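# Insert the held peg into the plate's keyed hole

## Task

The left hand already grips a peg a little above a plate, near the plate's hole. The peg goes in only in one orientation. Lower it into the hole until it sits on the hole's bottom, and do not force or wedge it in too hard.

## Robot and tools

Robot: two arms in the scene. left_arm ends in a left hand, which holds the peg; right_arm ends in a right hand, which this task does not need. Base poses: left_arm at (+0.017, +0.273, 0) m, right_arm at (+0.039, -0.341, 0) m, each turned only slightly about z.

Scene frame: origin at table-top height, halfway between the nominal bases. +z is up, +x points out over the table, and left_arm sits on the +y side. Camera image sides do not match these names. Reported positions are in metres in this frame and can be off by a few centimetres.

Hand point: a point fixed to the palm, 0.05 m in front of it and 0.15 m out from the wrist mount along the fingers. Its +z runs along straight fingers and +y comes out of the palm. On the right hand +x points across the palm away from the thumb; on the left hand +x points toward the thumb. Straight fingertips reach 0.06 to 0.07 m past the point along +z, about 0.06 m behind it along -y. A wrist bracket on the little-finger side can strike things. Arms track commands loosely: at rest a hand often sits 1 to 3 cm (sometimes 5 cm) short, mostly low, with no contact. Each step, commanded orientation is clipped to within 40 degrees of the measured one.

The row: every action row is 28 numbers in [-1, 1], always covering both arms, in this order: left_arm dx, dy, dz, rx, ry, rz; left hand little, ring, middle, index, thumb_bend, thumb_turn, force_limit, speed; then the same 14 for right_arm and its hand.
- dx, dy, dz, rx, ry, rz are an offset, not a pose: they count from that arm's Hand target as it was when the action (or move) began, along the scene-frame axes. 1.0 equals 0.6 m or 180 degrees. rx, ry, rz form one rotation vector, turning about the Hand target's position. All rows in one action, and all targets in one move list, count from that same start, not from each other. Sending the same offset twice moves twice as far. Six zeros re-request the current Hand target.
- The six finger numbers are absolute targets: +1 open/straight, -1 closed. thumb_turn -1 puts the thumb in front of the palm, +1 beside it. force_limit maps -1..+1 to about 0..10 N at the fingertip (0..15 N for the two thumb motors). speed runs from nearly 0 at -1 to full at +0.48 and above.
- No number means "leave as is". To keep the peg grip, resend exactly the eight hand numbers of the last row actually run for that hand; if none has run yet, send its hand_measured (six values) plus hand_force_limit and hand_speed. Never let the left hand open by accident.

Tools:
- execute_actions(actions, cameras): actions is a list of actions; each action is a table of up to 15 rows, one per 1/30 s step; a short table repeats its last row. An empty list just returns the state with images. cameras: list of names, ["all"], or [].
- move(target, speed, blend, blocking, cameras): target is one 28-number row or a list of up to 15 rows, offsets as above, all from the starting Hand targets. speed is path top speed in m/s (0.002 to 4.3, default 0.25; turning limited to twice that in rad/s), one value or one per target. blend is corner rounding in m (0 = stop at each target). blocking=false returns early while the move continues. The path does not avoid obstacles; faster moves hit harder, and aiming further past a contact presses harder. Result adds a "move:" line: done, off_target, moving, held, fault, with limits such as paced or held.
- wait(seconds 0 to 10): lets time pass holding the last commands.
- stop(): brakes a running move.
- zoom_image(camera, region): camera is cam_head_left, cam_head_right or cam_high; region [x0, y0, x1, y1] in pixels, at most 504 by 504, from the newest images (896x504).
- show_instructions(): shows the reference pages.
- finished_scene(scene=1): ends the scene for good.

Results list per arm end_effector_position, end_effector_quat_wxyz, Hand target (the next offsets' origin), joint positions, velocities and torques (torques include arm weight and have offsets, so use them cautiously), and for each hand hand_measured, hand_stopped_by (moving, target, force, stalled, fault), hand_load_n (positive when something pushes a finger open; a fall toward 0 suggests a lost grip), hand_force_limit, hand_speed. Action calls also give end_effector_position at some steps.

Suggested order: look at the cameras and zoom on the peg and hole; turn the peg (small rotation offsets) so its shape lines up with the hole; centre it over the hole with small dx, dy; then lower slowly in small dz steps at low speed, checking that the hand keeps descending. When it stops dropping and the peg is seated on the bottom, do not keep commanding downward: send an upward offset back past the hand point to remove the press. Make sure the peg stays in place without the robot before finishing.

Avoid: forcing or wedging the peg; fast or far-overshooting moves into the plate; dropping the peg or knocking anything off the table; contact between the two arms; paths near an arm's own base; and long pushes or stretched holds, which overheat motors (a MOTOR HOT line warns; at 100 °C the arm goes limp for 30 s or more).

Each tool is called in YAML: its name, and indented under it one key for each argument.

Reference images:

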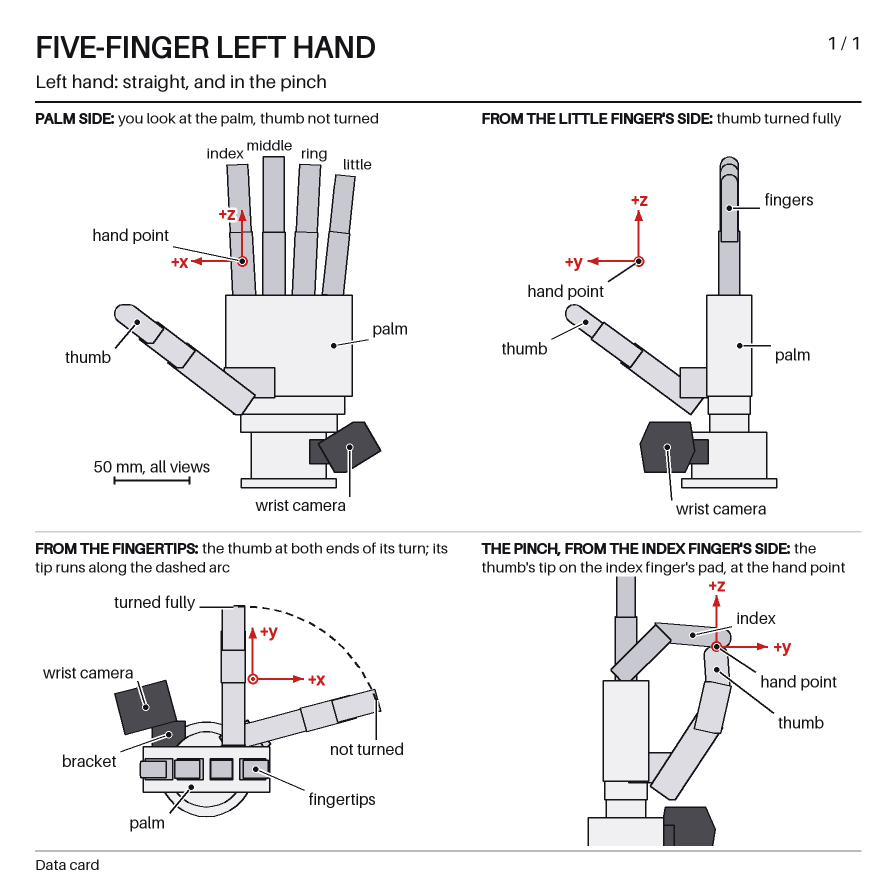

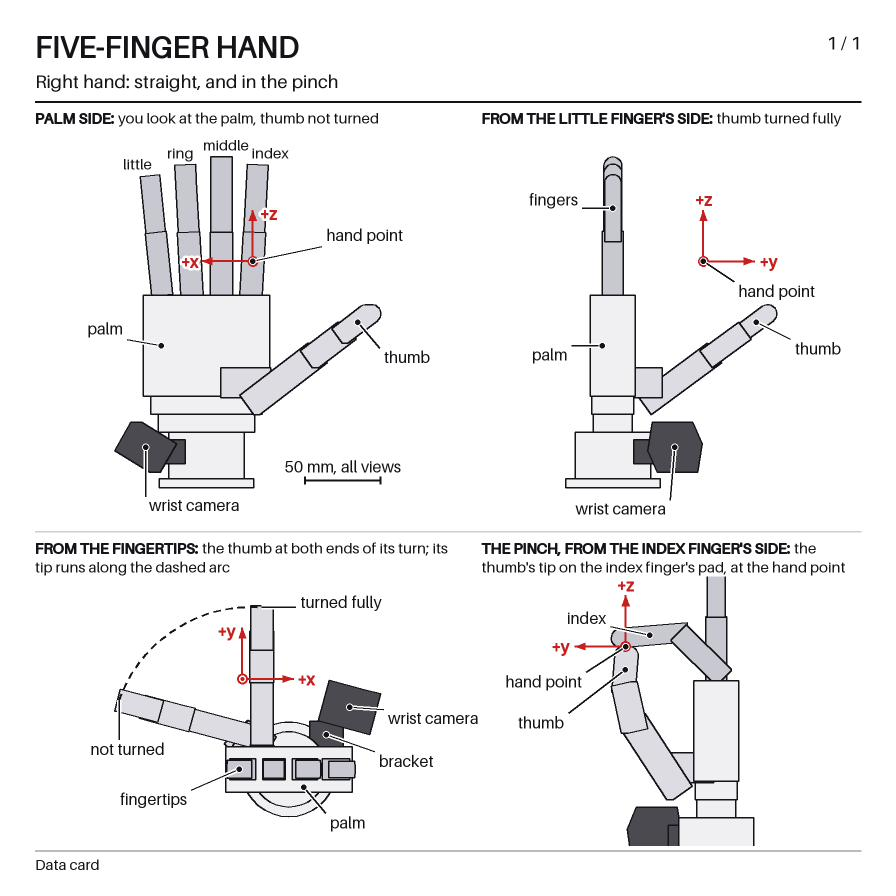

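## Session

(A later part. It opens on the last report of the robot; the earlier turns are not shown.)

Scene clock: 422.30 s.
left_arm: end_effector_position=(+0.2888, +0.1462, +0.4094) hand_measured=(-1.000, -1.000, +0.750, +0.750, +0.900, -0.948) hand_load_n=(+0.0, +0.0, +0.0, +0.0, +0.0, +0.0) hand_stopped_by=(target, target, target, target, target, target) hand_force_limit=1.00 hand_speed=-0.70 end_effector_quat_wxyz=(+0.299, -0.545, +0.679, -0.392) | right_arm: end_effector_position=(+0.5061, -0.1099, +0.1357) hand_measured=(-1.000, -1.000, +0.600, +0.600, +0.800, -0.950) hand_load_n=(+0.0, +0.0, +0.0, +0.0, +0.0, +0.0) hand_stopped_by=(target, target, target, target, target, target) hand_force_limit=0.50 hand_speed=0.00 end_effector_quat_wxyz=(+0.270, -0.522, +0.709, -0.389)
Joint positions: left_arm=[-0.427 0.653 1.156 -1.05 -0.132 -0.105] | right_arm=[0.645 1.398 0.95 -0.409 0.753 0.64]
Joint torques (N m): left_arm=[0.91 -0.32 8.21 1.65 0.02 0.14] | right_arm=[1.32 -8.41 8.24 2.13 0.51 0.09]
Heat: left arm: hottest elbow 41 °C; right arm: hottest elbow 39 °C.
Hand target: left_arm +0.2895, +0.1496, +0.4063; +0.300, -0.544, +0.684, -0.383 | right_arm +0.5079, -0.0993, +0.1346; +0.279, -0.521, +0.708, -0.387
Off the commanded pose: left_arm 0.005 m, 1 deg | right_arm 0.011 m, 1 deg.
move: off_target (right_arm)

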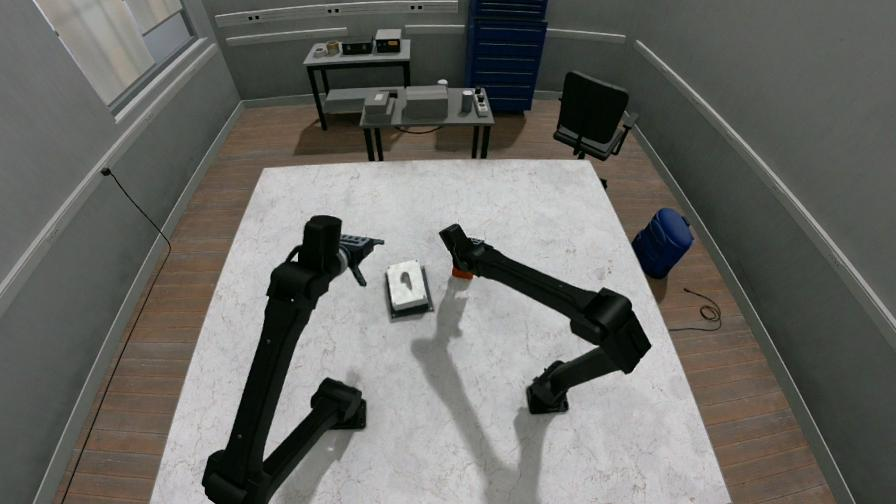

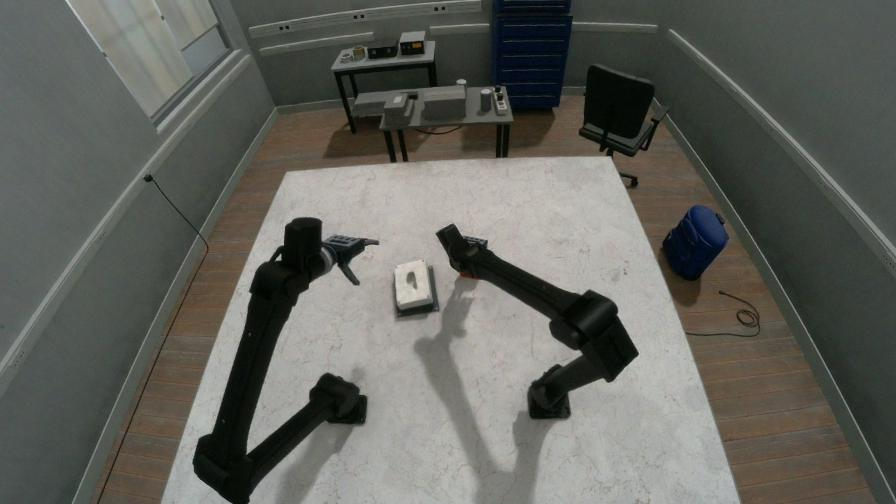

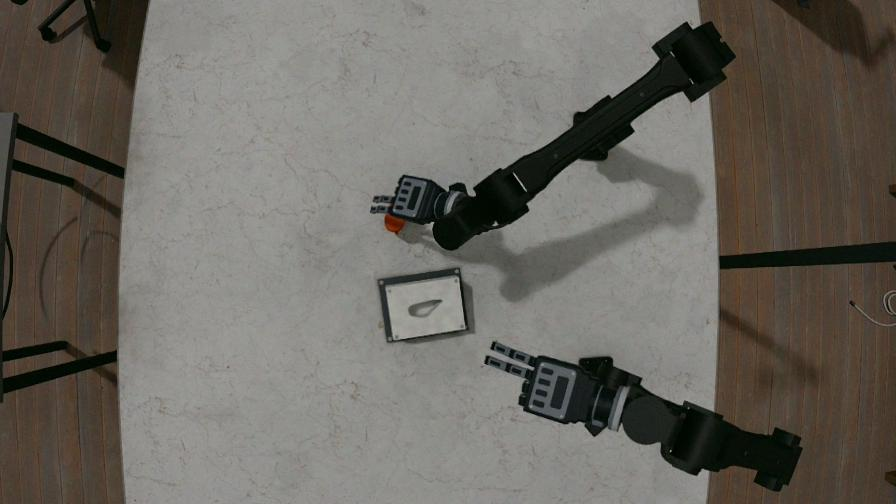

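move:
  target: [0,0,0,0,0,0,-1,-1,0.75,0.75,0.9,-0.948,1.0,-0.7,0,0,-0.045,0,0,0,-1,-1,0.6,0.6,0.8,-0.95,0.5,0]
  speed: 0.08
  cameras: ["cam_high"]

zoom_image:
  camera: "cam_high"
  region: [360, 160, 450, 250]

Scene clock: 448.50 s.
left_arm: end_effector_position=(+0.2888, +0.1462, +0.4094) hand_measured=(-1.000, -1.000, +0.750, +0.750, +0.900, -0.948) hand_load_n=(+0.0, +0.0, +0.0, +0.0, +0.0, +0.0) hand_stopped_by=(target, target, target, target, target, target) hand_force_limit=1.00 hand_speed=-0.70 end_effector_quat_wxyz=(+0.299, -0.545, +0.679, -0.392) | right_arm: end_effector_position=(+0.5061, -0.1099, +0.1081) hand_measured=(-1.000, -1.000, +0.600, +0.600, +0.800, -0.950) hand_load_n=(+0.0, +0.0, +0.0, +0.0, +0.0, +0.0) hand_stopped_by=(target, target, target, target, target, target) hand_force_limit=0.50 hand_speed=0.00 end_effector_quat_wxyz=(+0.269, -0.522, +0.710, -0.389)
Joint positions: left_arm=[-0.427 0.653 1.156 -1.05 -0.132 -0.105] | right_arm=[0.645 1.436 0.908 -0.33 0.753 0.641]
Joint torques (N m): left_arm=[0.91 -0.38 8.23 1.65 0.02 0.14] | right_arm=[1.26 -8.64 8.01 2.28 0.51 0.08]
Heat: left arm: hottest elbow 41 °C; right arm: hottest elbow 37 °C.
Hand target: left_arm +0.2895, +0.1496, +0.4063; +0.300, -0.544, +0.684, -0.383 | right_arm +0.5079, -0.0993, +0.1075; +0.279, -0.521, +0.708, -0.387
Off the commanded pose: left_arm 0.005 m, 1 deg | right_arm 0.011 m, 1 deg.
move: off_target (right_arm)
Images, in order (width x height): cam_high 896x504.

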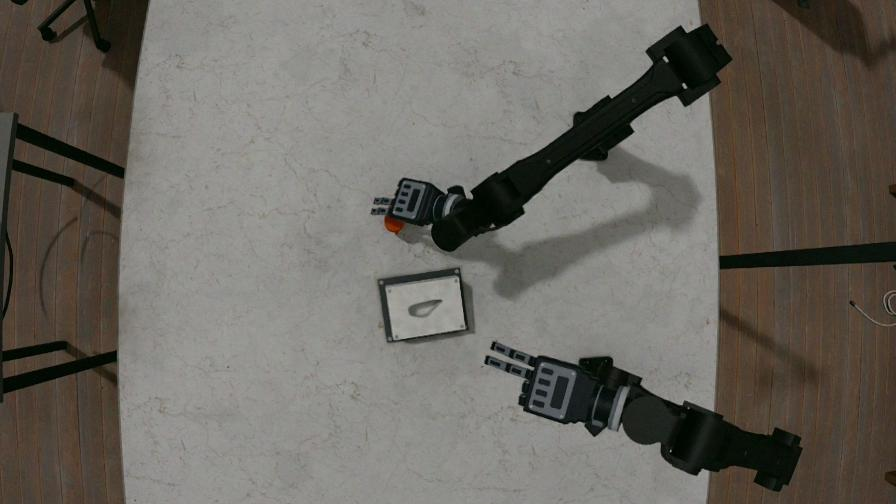

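Scaled by 5.600 from the camera's 896x504 image, which has a finer 1280x720 frame.

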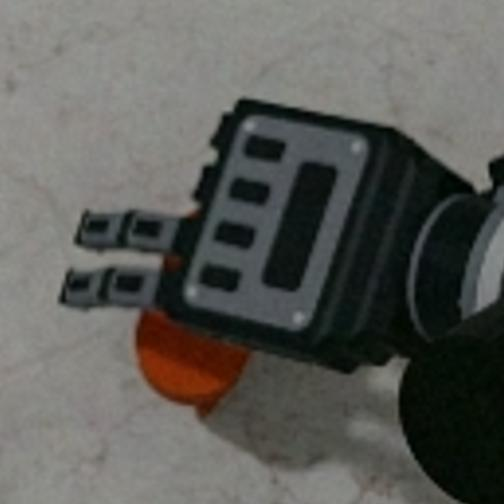

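move:
  target: [0,0,0,0,0,0,-1,-1,0.75,0.75,0.9,-0.948,1.0,-0.7,0,0.006,-0.04,0,0,0,-1,-1,0.6,0.6,0.8,-0.95,0.5,0]
  speed: 0.06
  cameras: ["cam_high"]

zoom_image:
  camera: "cam_high"
  region: [360, 160, 450, 250]

Scene clock: 455.57 s.
left_arm: end_effector_position=(+0.2888, +0.1462, +0.4094) hand_measured=(-1.000, -1.000, +0.750, +0.750, +0.900, -0.948) hand_load_n=(+0.0, +0.0, +0.0, +0.0, +0.0, +0.0) hand_stopped_by=(target, target, target, target, target, target) hand_force_limit=1.00 hand_speed=-0.70 end_effector_quat_wxyz=(+0.299, -0.545, +0.679, -0.392) | right_arm: end_effector_position=(+0.5066, -0.1062, +0.0846) hand_measured=(-1.000, -1.000, +0.600, +0.600, +0.800, -0.950) hand_load_n=(+0.0, +0.0, +0.0, +0.0, +0.0, +0.0) hand_stopped_by=(target, target, target, target, target, target) hand_force_limit=0.50 hand_speed=0.00 end_effector_quat_wxyz=(+0.270, -0.522, +0.710, -0.389)
Joint positions: left_arm=[-0.427 0.653 1.156 -1.05 -0.132 -0.105] | right_arm=[0.652 1.48 0.882 -0.265 0.757 0.648]
Joint torques (N m): left_arm=[0.97 -0.26 8.21 1.66 0.02 0.14] | right_arm=[1.32 -8.94 7.71 2.29 0.52 0.09]
Heat: left arm: hottest elbow 41 °C; right arm: hottest elbow 37 °C.
Hand target: left_arm +0.2895, +0.1496, +0.4063; +0.300, -0.544, +0.684, -0.383 | right_arm +0.5079, -0.0957, +0.0835; +0.279, -0.521, +0.708, -0.387
Off the commanded pose: left_arm 0.005 m, 1 deg | right_arm 0.011 m, 1 deg.
move: off_target (right_arm)
Images, in order (width x height): cam_high 896x504.

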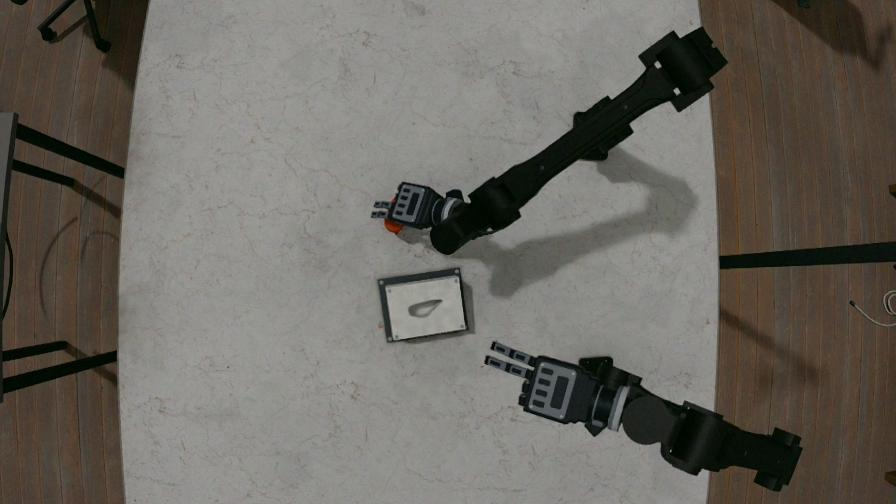

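Scaled by 5.600 from the camera's 896x504 image, which has a finer 1280x720 frame.

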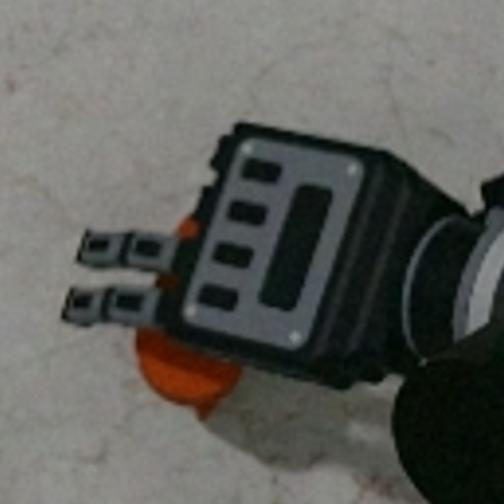

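move:
  target: [0,0,0,0,0,0,-1,-1,0.75,0.75,0.9,-0.948,1.0,-0.7,0.0015,0.005,0,0,0,0,-1,-1,0.38,0.38,0.5,-0.95,-0.8,-0.8]
  speed: 0.06
  cameras: ["cam_high"]

zoom_image:
  camera: "cam_high"
  region: [360, 160, 450, 250]

Scene clock: 466.70 s.
left_arm: end_effector_position=(+0.2888, +0.1462, +0.4094) hand_measured=(-1.000, -1.000, +0.750, +0.750, +0.900, -0.948) hand_load_n=(+0.0, +0.0, +0.0, +0.0, +0.0, +0.0) hand_stopped_by=(target, target, target, target, target, target) hand_force_limit=1.00 hand_speed=-0.70 end_effector_quat_wxyz=(+0.299, -0.545, +0.679, -0.392) | right_arm: end_effector_position=(+0.5058, -0.1047, +0.0834) hand_measured=(-1.000, -1.000, +0.380, +0.380, +0.500, -0.950) hand_load_n=(+0.0, +0.0, +0.0, +0.0, +0.0, +0.0) hand_stopped_by=(target, target, target, target, target, target) hand_force_limit=-0.80 hand_speed=-0.80 end_effector_quat_wxyz=(+0.270, -0.522, +0.710, -0.389)
Joint positions: left_arm=[-0.427 0.653 1.156 -1.05 -0.132 -0.105] | right_arm=[0.656 1.483 0.882 -0.265 0.76 0.652]
Joint torques (N m): left_arm=[0.91 -0.32 8.21 1.65 0.02 0.14] | right_arm=[1.32 -8.64 8.21 2.02 0.51 0.09]
Heat: left arm: hottest elbow 41 °C; right arm: hottest elbow 37 °C.
Hand target: left_arm +0.2895, +0.1496, +0.4063; +0.300, -0.544, +0.684, -0.383 | right_arm +0.5089, -0.0928, +0.0835; +0.278, -0.521, +0.708, -0.387
Off the commanded pose: left_arm 0.005 m, 1 deg | right_arm 0.012 m, 1 deg.
move: off_target (right_arm)
Images, in order (width x height): cam_high 896x504.

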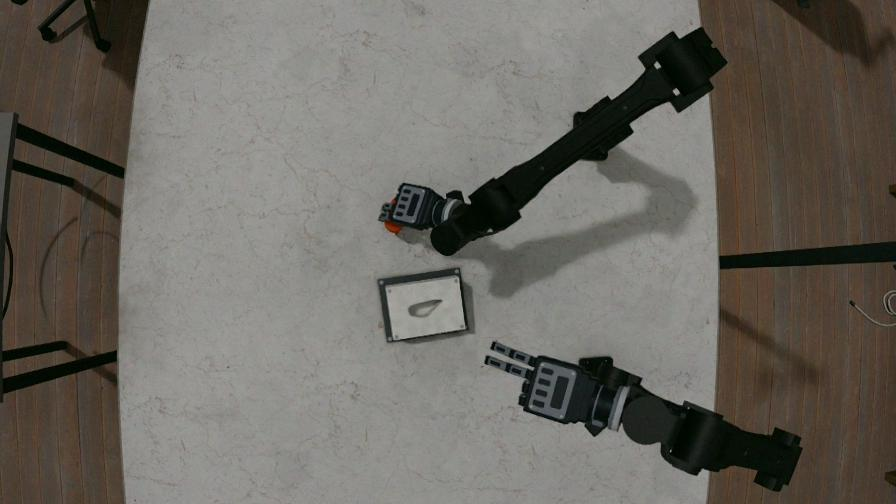

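Scaled by 5.600 from the camera's 896x504 image, which has a finer 1280x720 frame.

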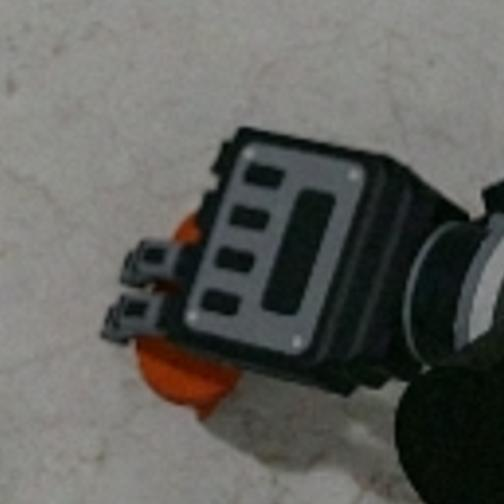

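move:
  target: [0,0,0,0,0,0,-1,-1,0.75,0.75,0.9,-0.948,1.0,-0.7,0,0,0,0,0,0,-1,-1,0.05,0.05,0.2,-0.95,-0.8,-0.88]
  speed: 0.06
  cameras: ["cam_high"]

zoom_image:
  camera: "cam_high"
  region: [360, 160, 450, 250]

Scene clock: 471.20 s.
left_arm: end_effector_position=(+0.2888, +0.1462, +0.4094) hand_measured=(-1.000, -1.000, +0.750, +0.750, +0.900, -0.948) hand_load_n=(+0.0, +0.0, +0.0, +0.0, +0.0, +0.0) hand_stopped_by=(target, target, target, target, target, target) hand_force_limit=1.00 hand_speed=-0.70 end_effector_quat_wxyz=(+0.299, -0.545, +0.679, -0.392) | right_arm: end_effector_position=(+0.5060, -0.1049, +0.0836) hand_measured=(-1.000, -1.000, +0.226, +0.216, +0.422, -0.950) hand_load_n=(+0.0, +0.0, +1.0, +4.0, +4.0, +0.0) hand_stopped_by=(target, target, force, force, force, target) hand_force_limit=-0.80 hand_speed=-0.88 end_effector_quat_wxyz=(+0.270, -0.521, +0.710, -0.390)
Joint positions: left_arm=[-0.427 0.653 1.156 -1.05 -0.132 -0.105] | right_arm=[0.656 1.483 0.882 -0.265 0.762 0.654]
Joint torques (N m): left_arm=[0.91 -0.32 8.21 1.65 0.02 0.14] | right_arm=[1.32 -8.64 8.21 2.02 0.45 0.07]
Heat: left arm: hottest elbow 41 °C; right arm: hottest elbow 37 °C.
Hand target: left_arm +0.2895, +0.1496, +0.4063; +0.300, -0.544, +0.684, -0.383 | right_arm +0.5089, -0.0928, +0.0835; +0.279, -0.520, +0.708, -0.387
Off the commanded pose: left_arm 0.005 m, 1 deg | right_arm 0.012 m, 1 deg.
move: off_target (right_arm)
Images, in order (width x height): cam_high 896x504.

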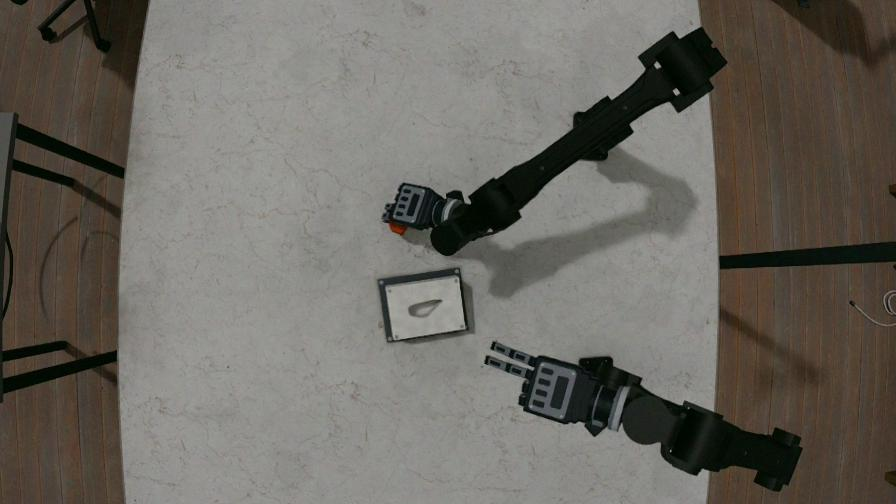

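Scaled by 5.600 from the camera's 896x504 image, which has a finer 1280x720 frame.

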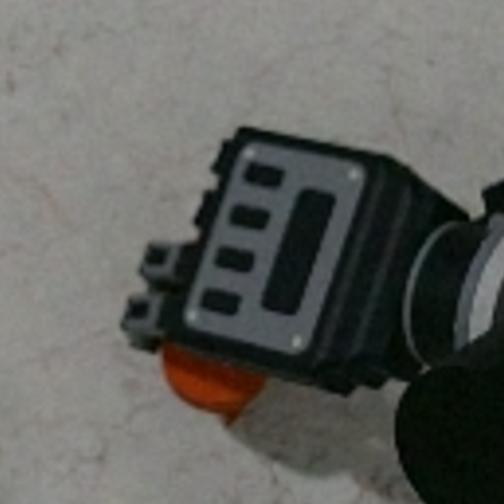

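move:
  target: [0,0,0,0,0,0,-1,-1,0.75,0.75,0.9,-0.948,1.0,-0.7,0,0,0,0,0,0,-1,-1,0.0,0.0,0.1,-0.95,0.0,-0.94]
  speed: 0.06

move:
  target: [0,0,0,0,0,0,-1,-1,0.75,0.75,0.9,-0.948,1.0,-0.7,0,0,0,0,0,0,-1,-1,-0.05,-0.05,0.05,-0.95,0.8,-0.94]
  speed: 0.06
  cameras: ["cam_high"]

zoom_image:
  camera: "cam_high"
  region: [360, 160, 450, 250]

Scene clock: 480.27 s.
left_arm: end_effector_position=(+0.2888, +0.1462, +0.4094) hand_measured=(-1.000, -1.000, +0.750, +0.750, +0.900, -0.948) hand_load_n=(+0.0, +0.0, +0.0, +0.0, +0.0, +0.0) hand_stopped_by=(target, target, target, target, target, target) hand_force_limit=1.00 hand_speed=-0.70 end_effector_quat_wxyz=(+0.299, -0.545, +0.679, -0.392) | right_arm: end_effector_position=(+0.5060, -0.1050, +0.0836) hand_measured=(-1.000, -1.000, +0.212, +0.206, +0.420, -0.950) hand_load_n=(+0.5, +0.0, +6.5, +5.0, +10.0, +1.0) hand_stopped_by=(target, target, force, force, force, target) hand_force_limit=0.00 hand_speed=-0.94 end_effector_quat_wxyz=(+0.270, -0.521, +0.710, -0.390)
Joint positions: left_arm=[-0.427 0.653 1.156 -1.05 -0.132 -0.105] | right_arm=[0.656 1.483 0.882 -0.265 0.763 0.654]
Joint torques (N m): left_arm=[0.91 -0.32 8.21 1.65 0.02 0.14] | right_arm=[1.38 -8.7 8.23 2.02 0.42 0.07]
Heat: left arm: hottest elbow 41 °C; right arm: hottest elbow 36 °C.
Hand target: left_arm +0.2895, +0.1496, +0.4063; +0.300, -0.544, +0.684, -0.383 | right_arm +0.5089, -0.0928, +0.0835; +0.279, -0.520, +0.708, -0.387
Off the commanded pose: left_arm 0.005 m, 1 deg | right_arm 0.013 m, 1 deg.
move: off_target (right_arm)

Scene clock: 480.77 s.
left_arm: end_effector_position=(+0.2888, +0.1462, +0.4094) hand_measured=(-1.000, -1.000, +0.750, +0.750, +0.900, -0.948) hand_load_n=(+0.0, +0.0, +0.0, +0.0, +0.0, +0.0) hand_stopped_by=(target, target, target, target, target, target) hand_force_limit=1.00 hand_speed=-0.70 end_effector_quat_wxyz=(+0.299, -0.545, +0.679, -0.392) | right_arm: end_effector_position=(+0.5062, -0.1051, +0.0838) hand_measured=(-1.000, -1.000, +0.202, +0.192, +0.422, -0.950) hand_load_n=(+0.0, +0.0, +7.5, +10.0, +16.0, +0.5) hand_stopped_by=(target, target, force, force, force, target) hand_force_limit=0.80 hand_speed=-0.94 end_effector_quat_wxyz=(+0.270, -0.520, +0.710, -0.390)
Joint positions: left_arm=[-0.427 0.653 1.156 -1.05 -0.132 -0.105] | right_arm=[0.656 1.483 0.882 -0.265 0.763 0.654]
Joint torques (N m): left_arm=[0.91 -0.32 8.21 1.65 0.02 0.14] | right_arm=[1.38 -8.7 8.24 1.99 0.39 0.08]
Heat: left arm: hottest elbow 41 °C; right arm: hottest elbow 36 °C.
Hand target: left_arm +0.2895, +0.1496, +0.4063; +0.300, -0.544, +0.684, -0.383 | right_arm +0.5089, -0.0928, +0.0835; +0.279, -0.520, +0.708, -0.387
Off the commanded pose: left_arm 0.005 m, 1 deg | right_arm 0.013 m, 1 deg.
move: off_target (right_arm)
Images, in order (width x height): cam_high 896x504.

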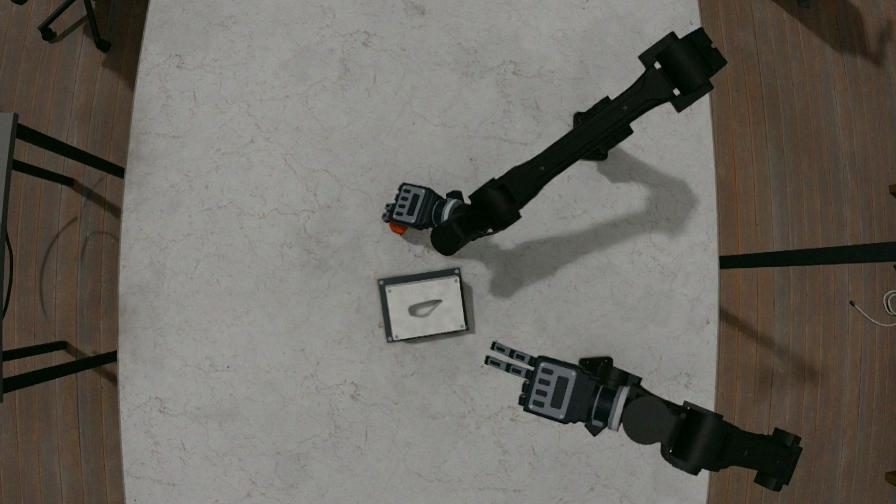

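Scaled by 5.600 from the camera's 896x504 image, which has a finer 1280x720 frame.

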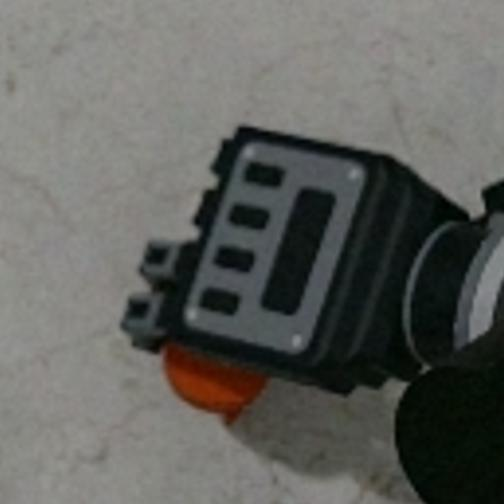

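move:
  target: [-0.065,0.4,0.07,0,0,0,-1,-1,0.75,0.75,0.9,-0.948,1.0,-0.7,-0.02,0.02,0.2,0,0,0,-1,-1,-0.05,-0.05,0.05,-0.95,0.8,-0.94]
  speed: [0.15]
  cameras: ["all"]

zoom_image:
  camera: "cam_high"
  region: [360, 160, 450, 250]

zoom_image:
  camera: "cam_head_left"
  region: [430, 190, 510, 270]

Scene clock: 503.23 s.
left_arm: end_effector_position=(+0.2496, +0.3832, +0.4330) hand_measured=(-1.000, -1.000, +0.750, +0.750, +0.900, -0.948) hand_load_n=(+0.0, +0.0, +0.0, +0.0, +0.0, +0.0) hand_stopped_by=(target, target, target, target, target, target) hand_force_limit=1.00 hand_speed=-0.70 end_effector_quat_wxyz=(+0.284, -0.553, +0.679, -0.390) | right_arm: end_effector_position=(+0.4822, -0.1017, +0.1551) hand_measured=(-1.000, -1.000, +0.202, +0.192, +0.422, -0.950) hand_load_n=(+0.0, +0.0, +6.5, +9.5, +17.0, +1.5) hand_stopped_by=(target, target, force, force, force, target) hand_force_limit=0.80 hand_speed=-0.94 end_effector_quat_wxyz=(+0.232, -0.543, +0.708, -0.388)
Joint positions: left_arm=[0.978 0.909 1.405 -1.625 0.938 0.985] | right_arm=[0.695 1.38 1.025 -0.626 0.78 0.694]
Joint torques (N m): left_arm=[0.91 -2.2 11.06 0.84 0.71 0.13] | right_arm=[1.32 -11.99 12.59 1.14 0.71 0.09]
Heat: left arm: hottest elbow 41 °C; right arm: hottest elbow 37 °C.
Hand target: left_arm +0.2505, +0.3896, +0.4483; +0.300, -0.544, +0.684, -0.383 | right_arm +0.4968, -0.0809, +0.2034; +0.278, -0.521, +0.708, -0.387
Off the commanded pose: left_arm 0.017 m, 2 deg | right_arm 0.055 m, 6 deg.
move: off_target (left_arm, right_arm)

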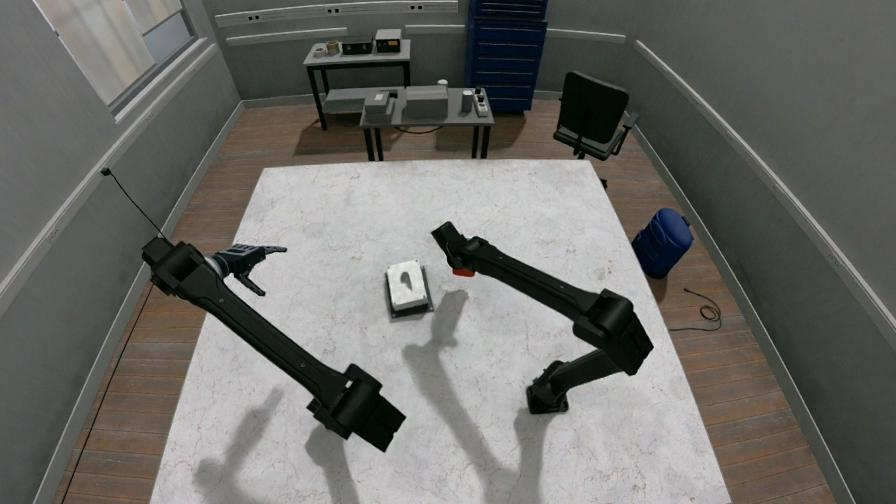

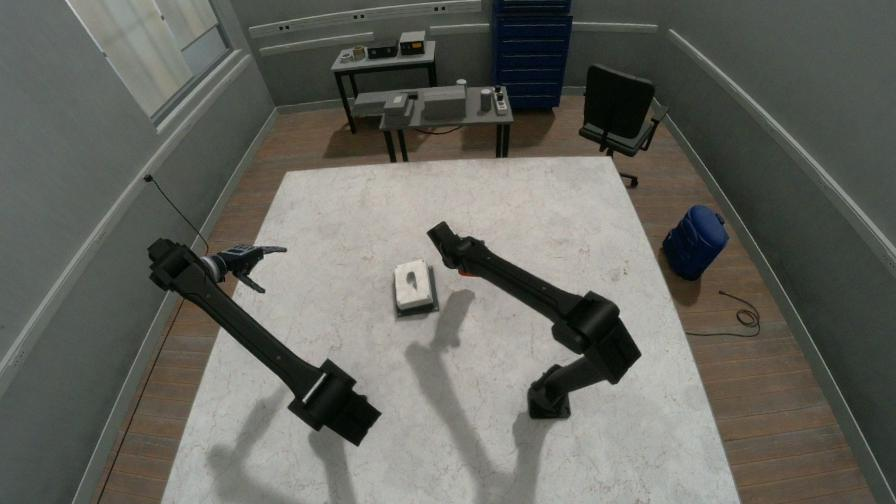

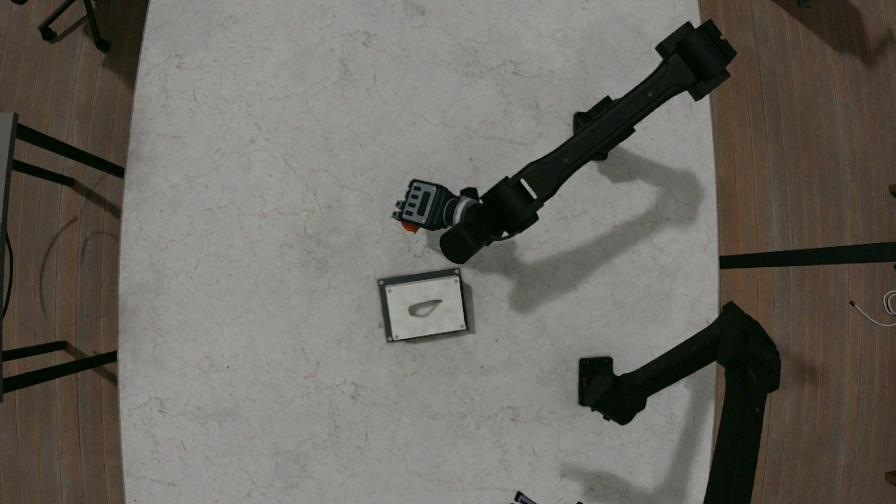

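Scaled by 5.600 from the camera's 896x504 image, which has a finer 1280x720 frame.

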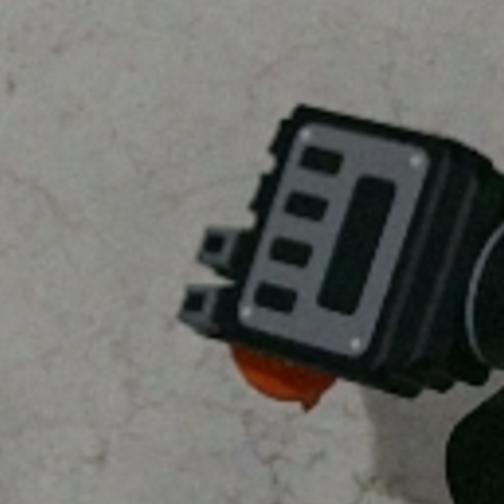

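Scaled by 6.300 from the camera's 896x504 image, which has a finer 1280x720 frame.

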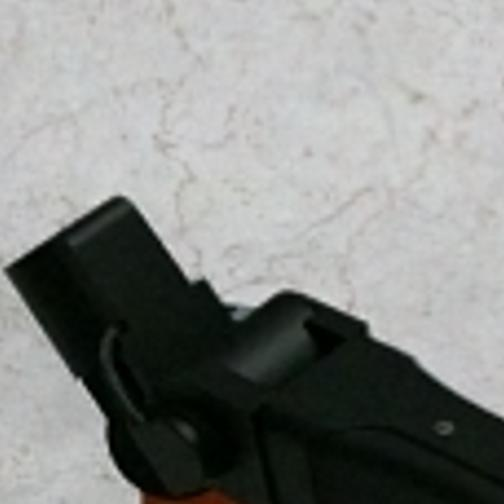

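move:
  target:
    - [0,0,0.0,0,0,0,-1,-1,0.75,0.75,0.9,-0.948,1.0,-0.7,-0.08,0.05,0.25,0,0,0.25,-1,-1,-0.05,-0.05,0.05,-0.95,0.8,-0.94]
    - [0,0,0.0,0,0,0,-1,-1,0.75,0.75,0.9,-0.948,1.0,-0.7,-0.16,0.135,0.35,0,0,0.694,-1,-1,-0.05,-0.05,0.05,-0.95,0.8,-0.94]
  speed: 0.3
  blend: 0.05
  cameras: ["all"]

Scene clock: 512.53 s.
left_arm: end_effector_position=(+0.2496, +0.3831, +0.4330) hand_measured=(-1.000, -1.000, +0.750, +0.750, +0.900, -0.948) hand_load_n=(+0.0, +0.5, +0.0, +0.0, +0.0, +0.0) hand_stopped_by=(target, target, target, target, target, target) hand_force_limit=1.00 hand_speed=-0.70 end_effector_quat_wxyz=(+0.284, -0.553, +0.680, -0.390) | right_arm: end_effector_position=(+0.3972, -0.0084, +0.3921) hand_measured=(-1.000, -1.000, +0.202, +0.192, +0.422, -0.950) hand_load_n=(+0.0, +0.0, +7.0, +9.5, +17.5, +1.0) hand_stopped_by=(target, target, force, force, force, target) hand_force_limit=0.80 hand_speed=-0.94 end_effector_quat_wxyz=(-0.462, +0.876, +0.114, -0.085)
Joint positions: left_arm=[0.978 0.909 1.405 -1.625 0.938 0.986] | right_arm=[0.49 1.603 1.907 -1.639 -0.958 -1.232]
Joint torques (N m): left_arm=[0.97 -2.2 11.06 0.8 0.7 0.14] | right_arm=[0.91 -12.04 12.15 0.36 -0.95 -0.1]
Heat: left arm: hottest elbow 41 °C; right arm: hottest elbow 39 °C.
Hand target: left_arm +0.2505, +0.3895, +0.4484; +0.300, -0.544, +0.684, -0.383 | right_arm +0.4008, +0.0003, +0.4134; -0.472, +0.869, +0.134, -0.068
Off the commanded pose: left_arm 0.017 m, 2 deg | right_arm 0.023 m, 3 deg.
move: off_target (left_arm, right_arm)

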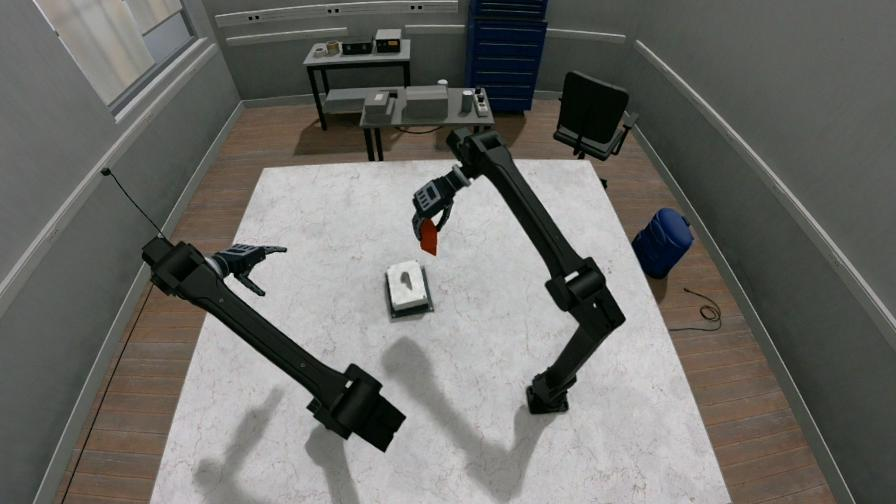

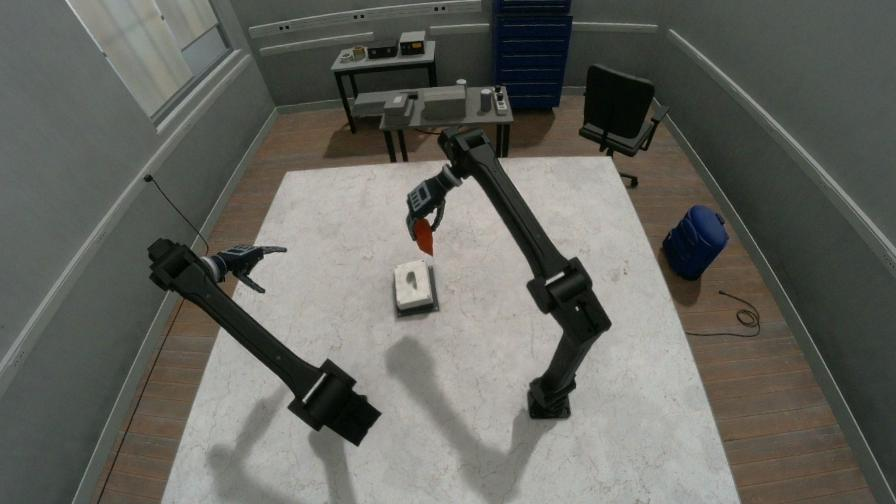

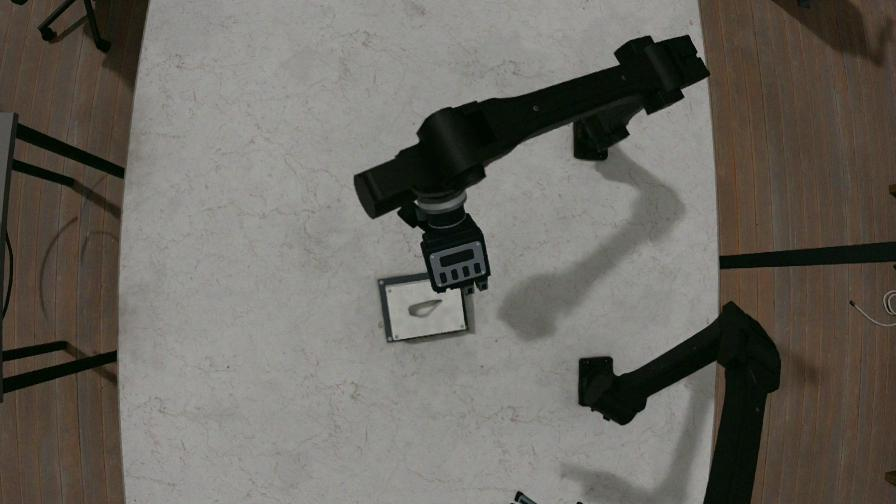

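zoom_image:
  camera: "cam_head_left"
  region: [400, 205, 460, 265]

zoom_image:
  camera: "cam_head_right"
  region: [395, 205, 455, 265]

Scaled by 8.400 from the camera's 896x504 image, which has a finer 1280x720 frame.

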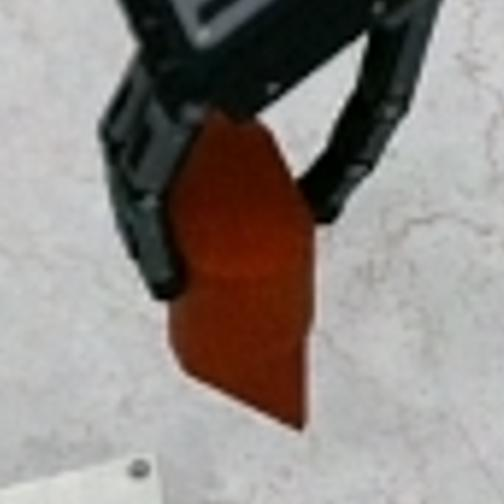

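Scaled by 8.400 from the camera's 896x504 image, which has a finer 1280x720 frame.

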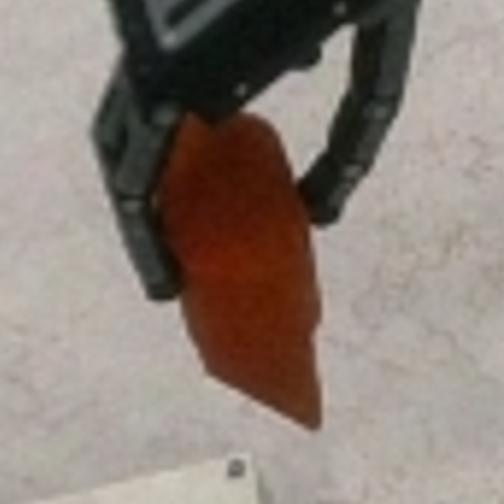

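move:
  target: [0,0,0.0,0,0,0,-1,-1,0.75,0.75,0.9,-0.948,1.0,-0.7,-0.05,0,0,0,0.37,0,-1,-1,-0.05,-0.05,0.05,-0.95,0.8,-0.94]
  speed: 0.3
  cameras: ["all"]

zoom_image:
  camera: "cam_head_left"
  region: [400, 205, 460, 265]

zoom_image:
  camera: "cam_head_right"
  region: [395, 205, 455, 265]

Scene clock: 521.17 s.
left_arm: end_effector_position=(+0.2496, +0.3831, +0.4330) hand_measured=(-1.000, -1.000, +0.750, +0.750, +0.900, -0.948) hand_load_n=(+0.0, +0.0, +0.0, +0.0, +0.0, +0.0) hand_stopped_by=(target, target, target, target, target, target) hand_force_limit=1.00 hand_speed=-0.70 end_effector_quat_wxyz=(+0.284, -0.553, +0.680, -0.390) | right_arm: end_effector_position=(+0.3642, +0.0047, +0.4069) hand_measured=(-1.000, -1.000, +0.202, +0.192, +0.422, -0.950) hand_load_n=(+0.0, +0.0, +7.0, +9.0, +17.0, +0.0) hand_stopped_by=(target, target, force, force, force, target) hand_force_limit=0.80 hand_speed=-0.94 end_effector_quat_wxyz=(-0.521, +0.691, -0.220, -0.451)
Joint positions: left_arm=[0.978 0.909 1.405 -1.625 0.938 0.986] | right_arm=[0.412 1.681 1.67 -1.695 -1.519 -0.684]
Joint torques (N m): left_arm=[0.91 -2.14 11.04 0.79 0.7 0.14] | right_arm=[-1.03 -13.16 8.24 -0.32 -1.27 0.28]
Heat: left arm: hottest elbow 41 °C; right arm: hottest elbow 40 °C.
Hand target: left_arm +0.2505, +0.3895, +0.4484; +0.300, -0.544, +0.684, -0.383 | right_arm +0.3708, +0.0002, +0.4134; -0.468, +0.689, -0.147, -0.534
Off the commanded pose: left_arm 0.017 m, 2 deg | right_arm 0.010 m, 14 deg.
joint sent to its limit (right arm) — joint 4 (wrist pitch), lower limit. The joint targets are off in orientation, not in position.
move: off_target (left_arm, right_arm)

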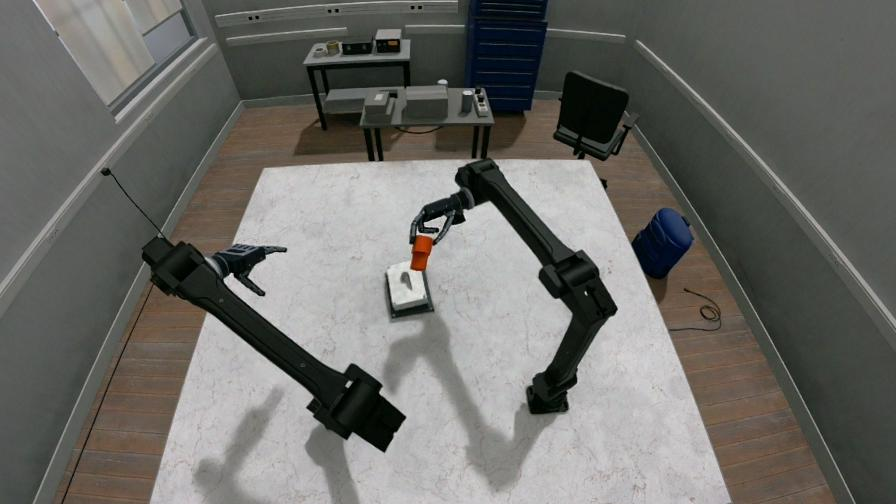

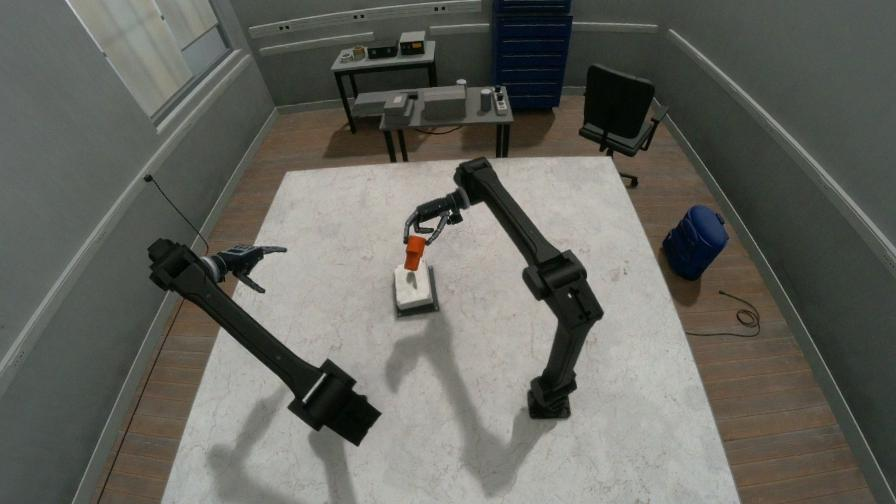

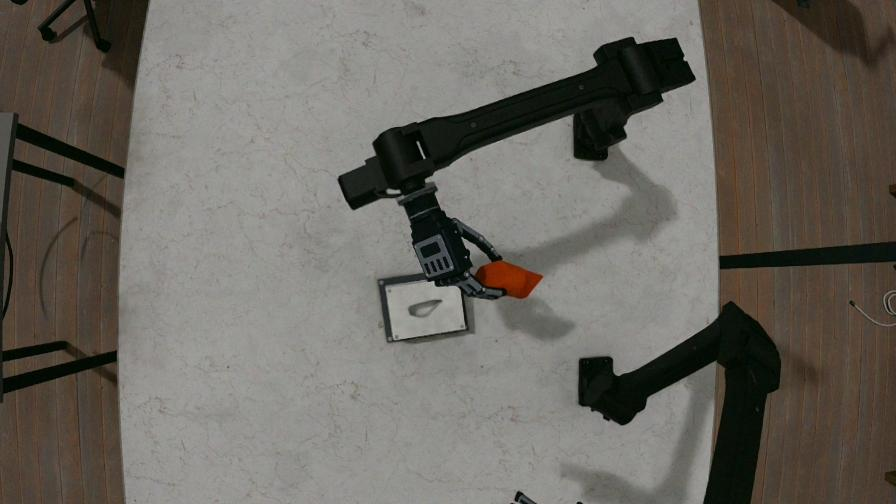

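Scaled by 8.400 from the camera's 896x504 image, which has a finer 1280x720 frame.

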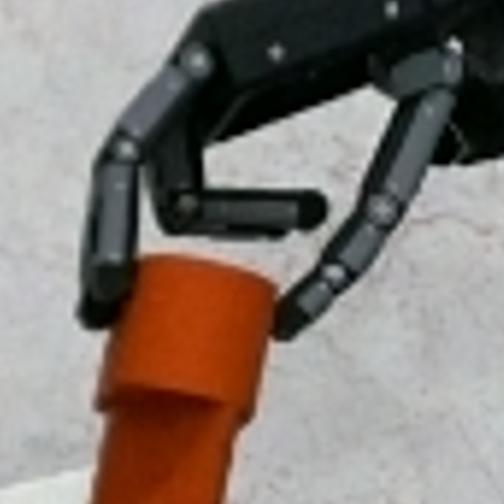

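Scaled by 8.400 from the camera's 896x504 image, which has a finer 1280x720 frame.

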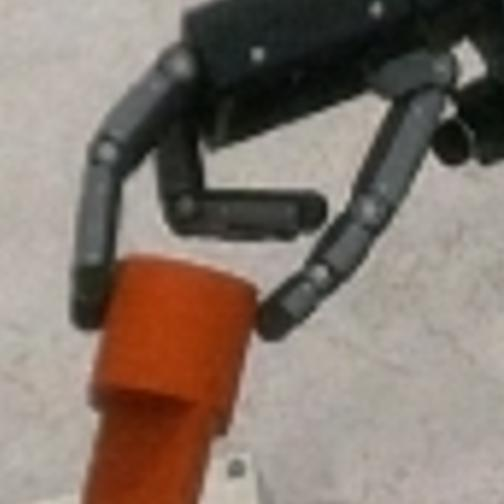

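zoom_image:
  camera: "cam_head_left"
  region: [395, 225, 445, 280]

zoom_image:
  camera: "cam_head_right"
  region: [390, 225, 440, 280]

zoom_image:
  camera: "cam_high"
  region: [460, 240, 560, 310]

Scaled by 9.164 from the camera's 896x504 image, which has a finer 1280x720 frame.

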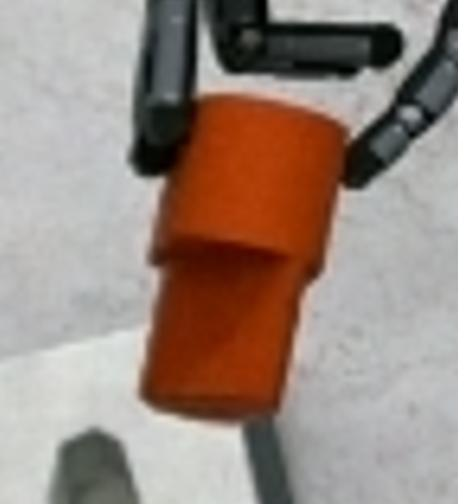

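Scaled by 9.164 from the camera's 896x504 image, which has a finer 1280x720 frame.

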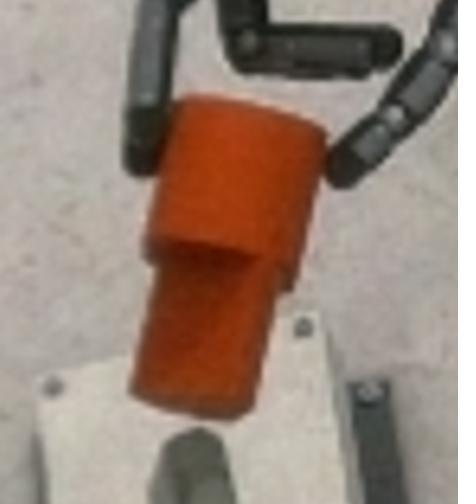

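Scaled by 5.040 from the camera's 896x504 image, which has a finer 1280x720 frame.

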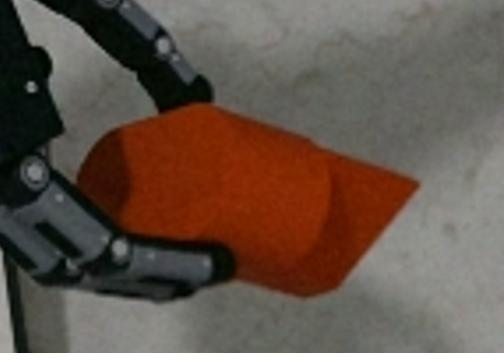

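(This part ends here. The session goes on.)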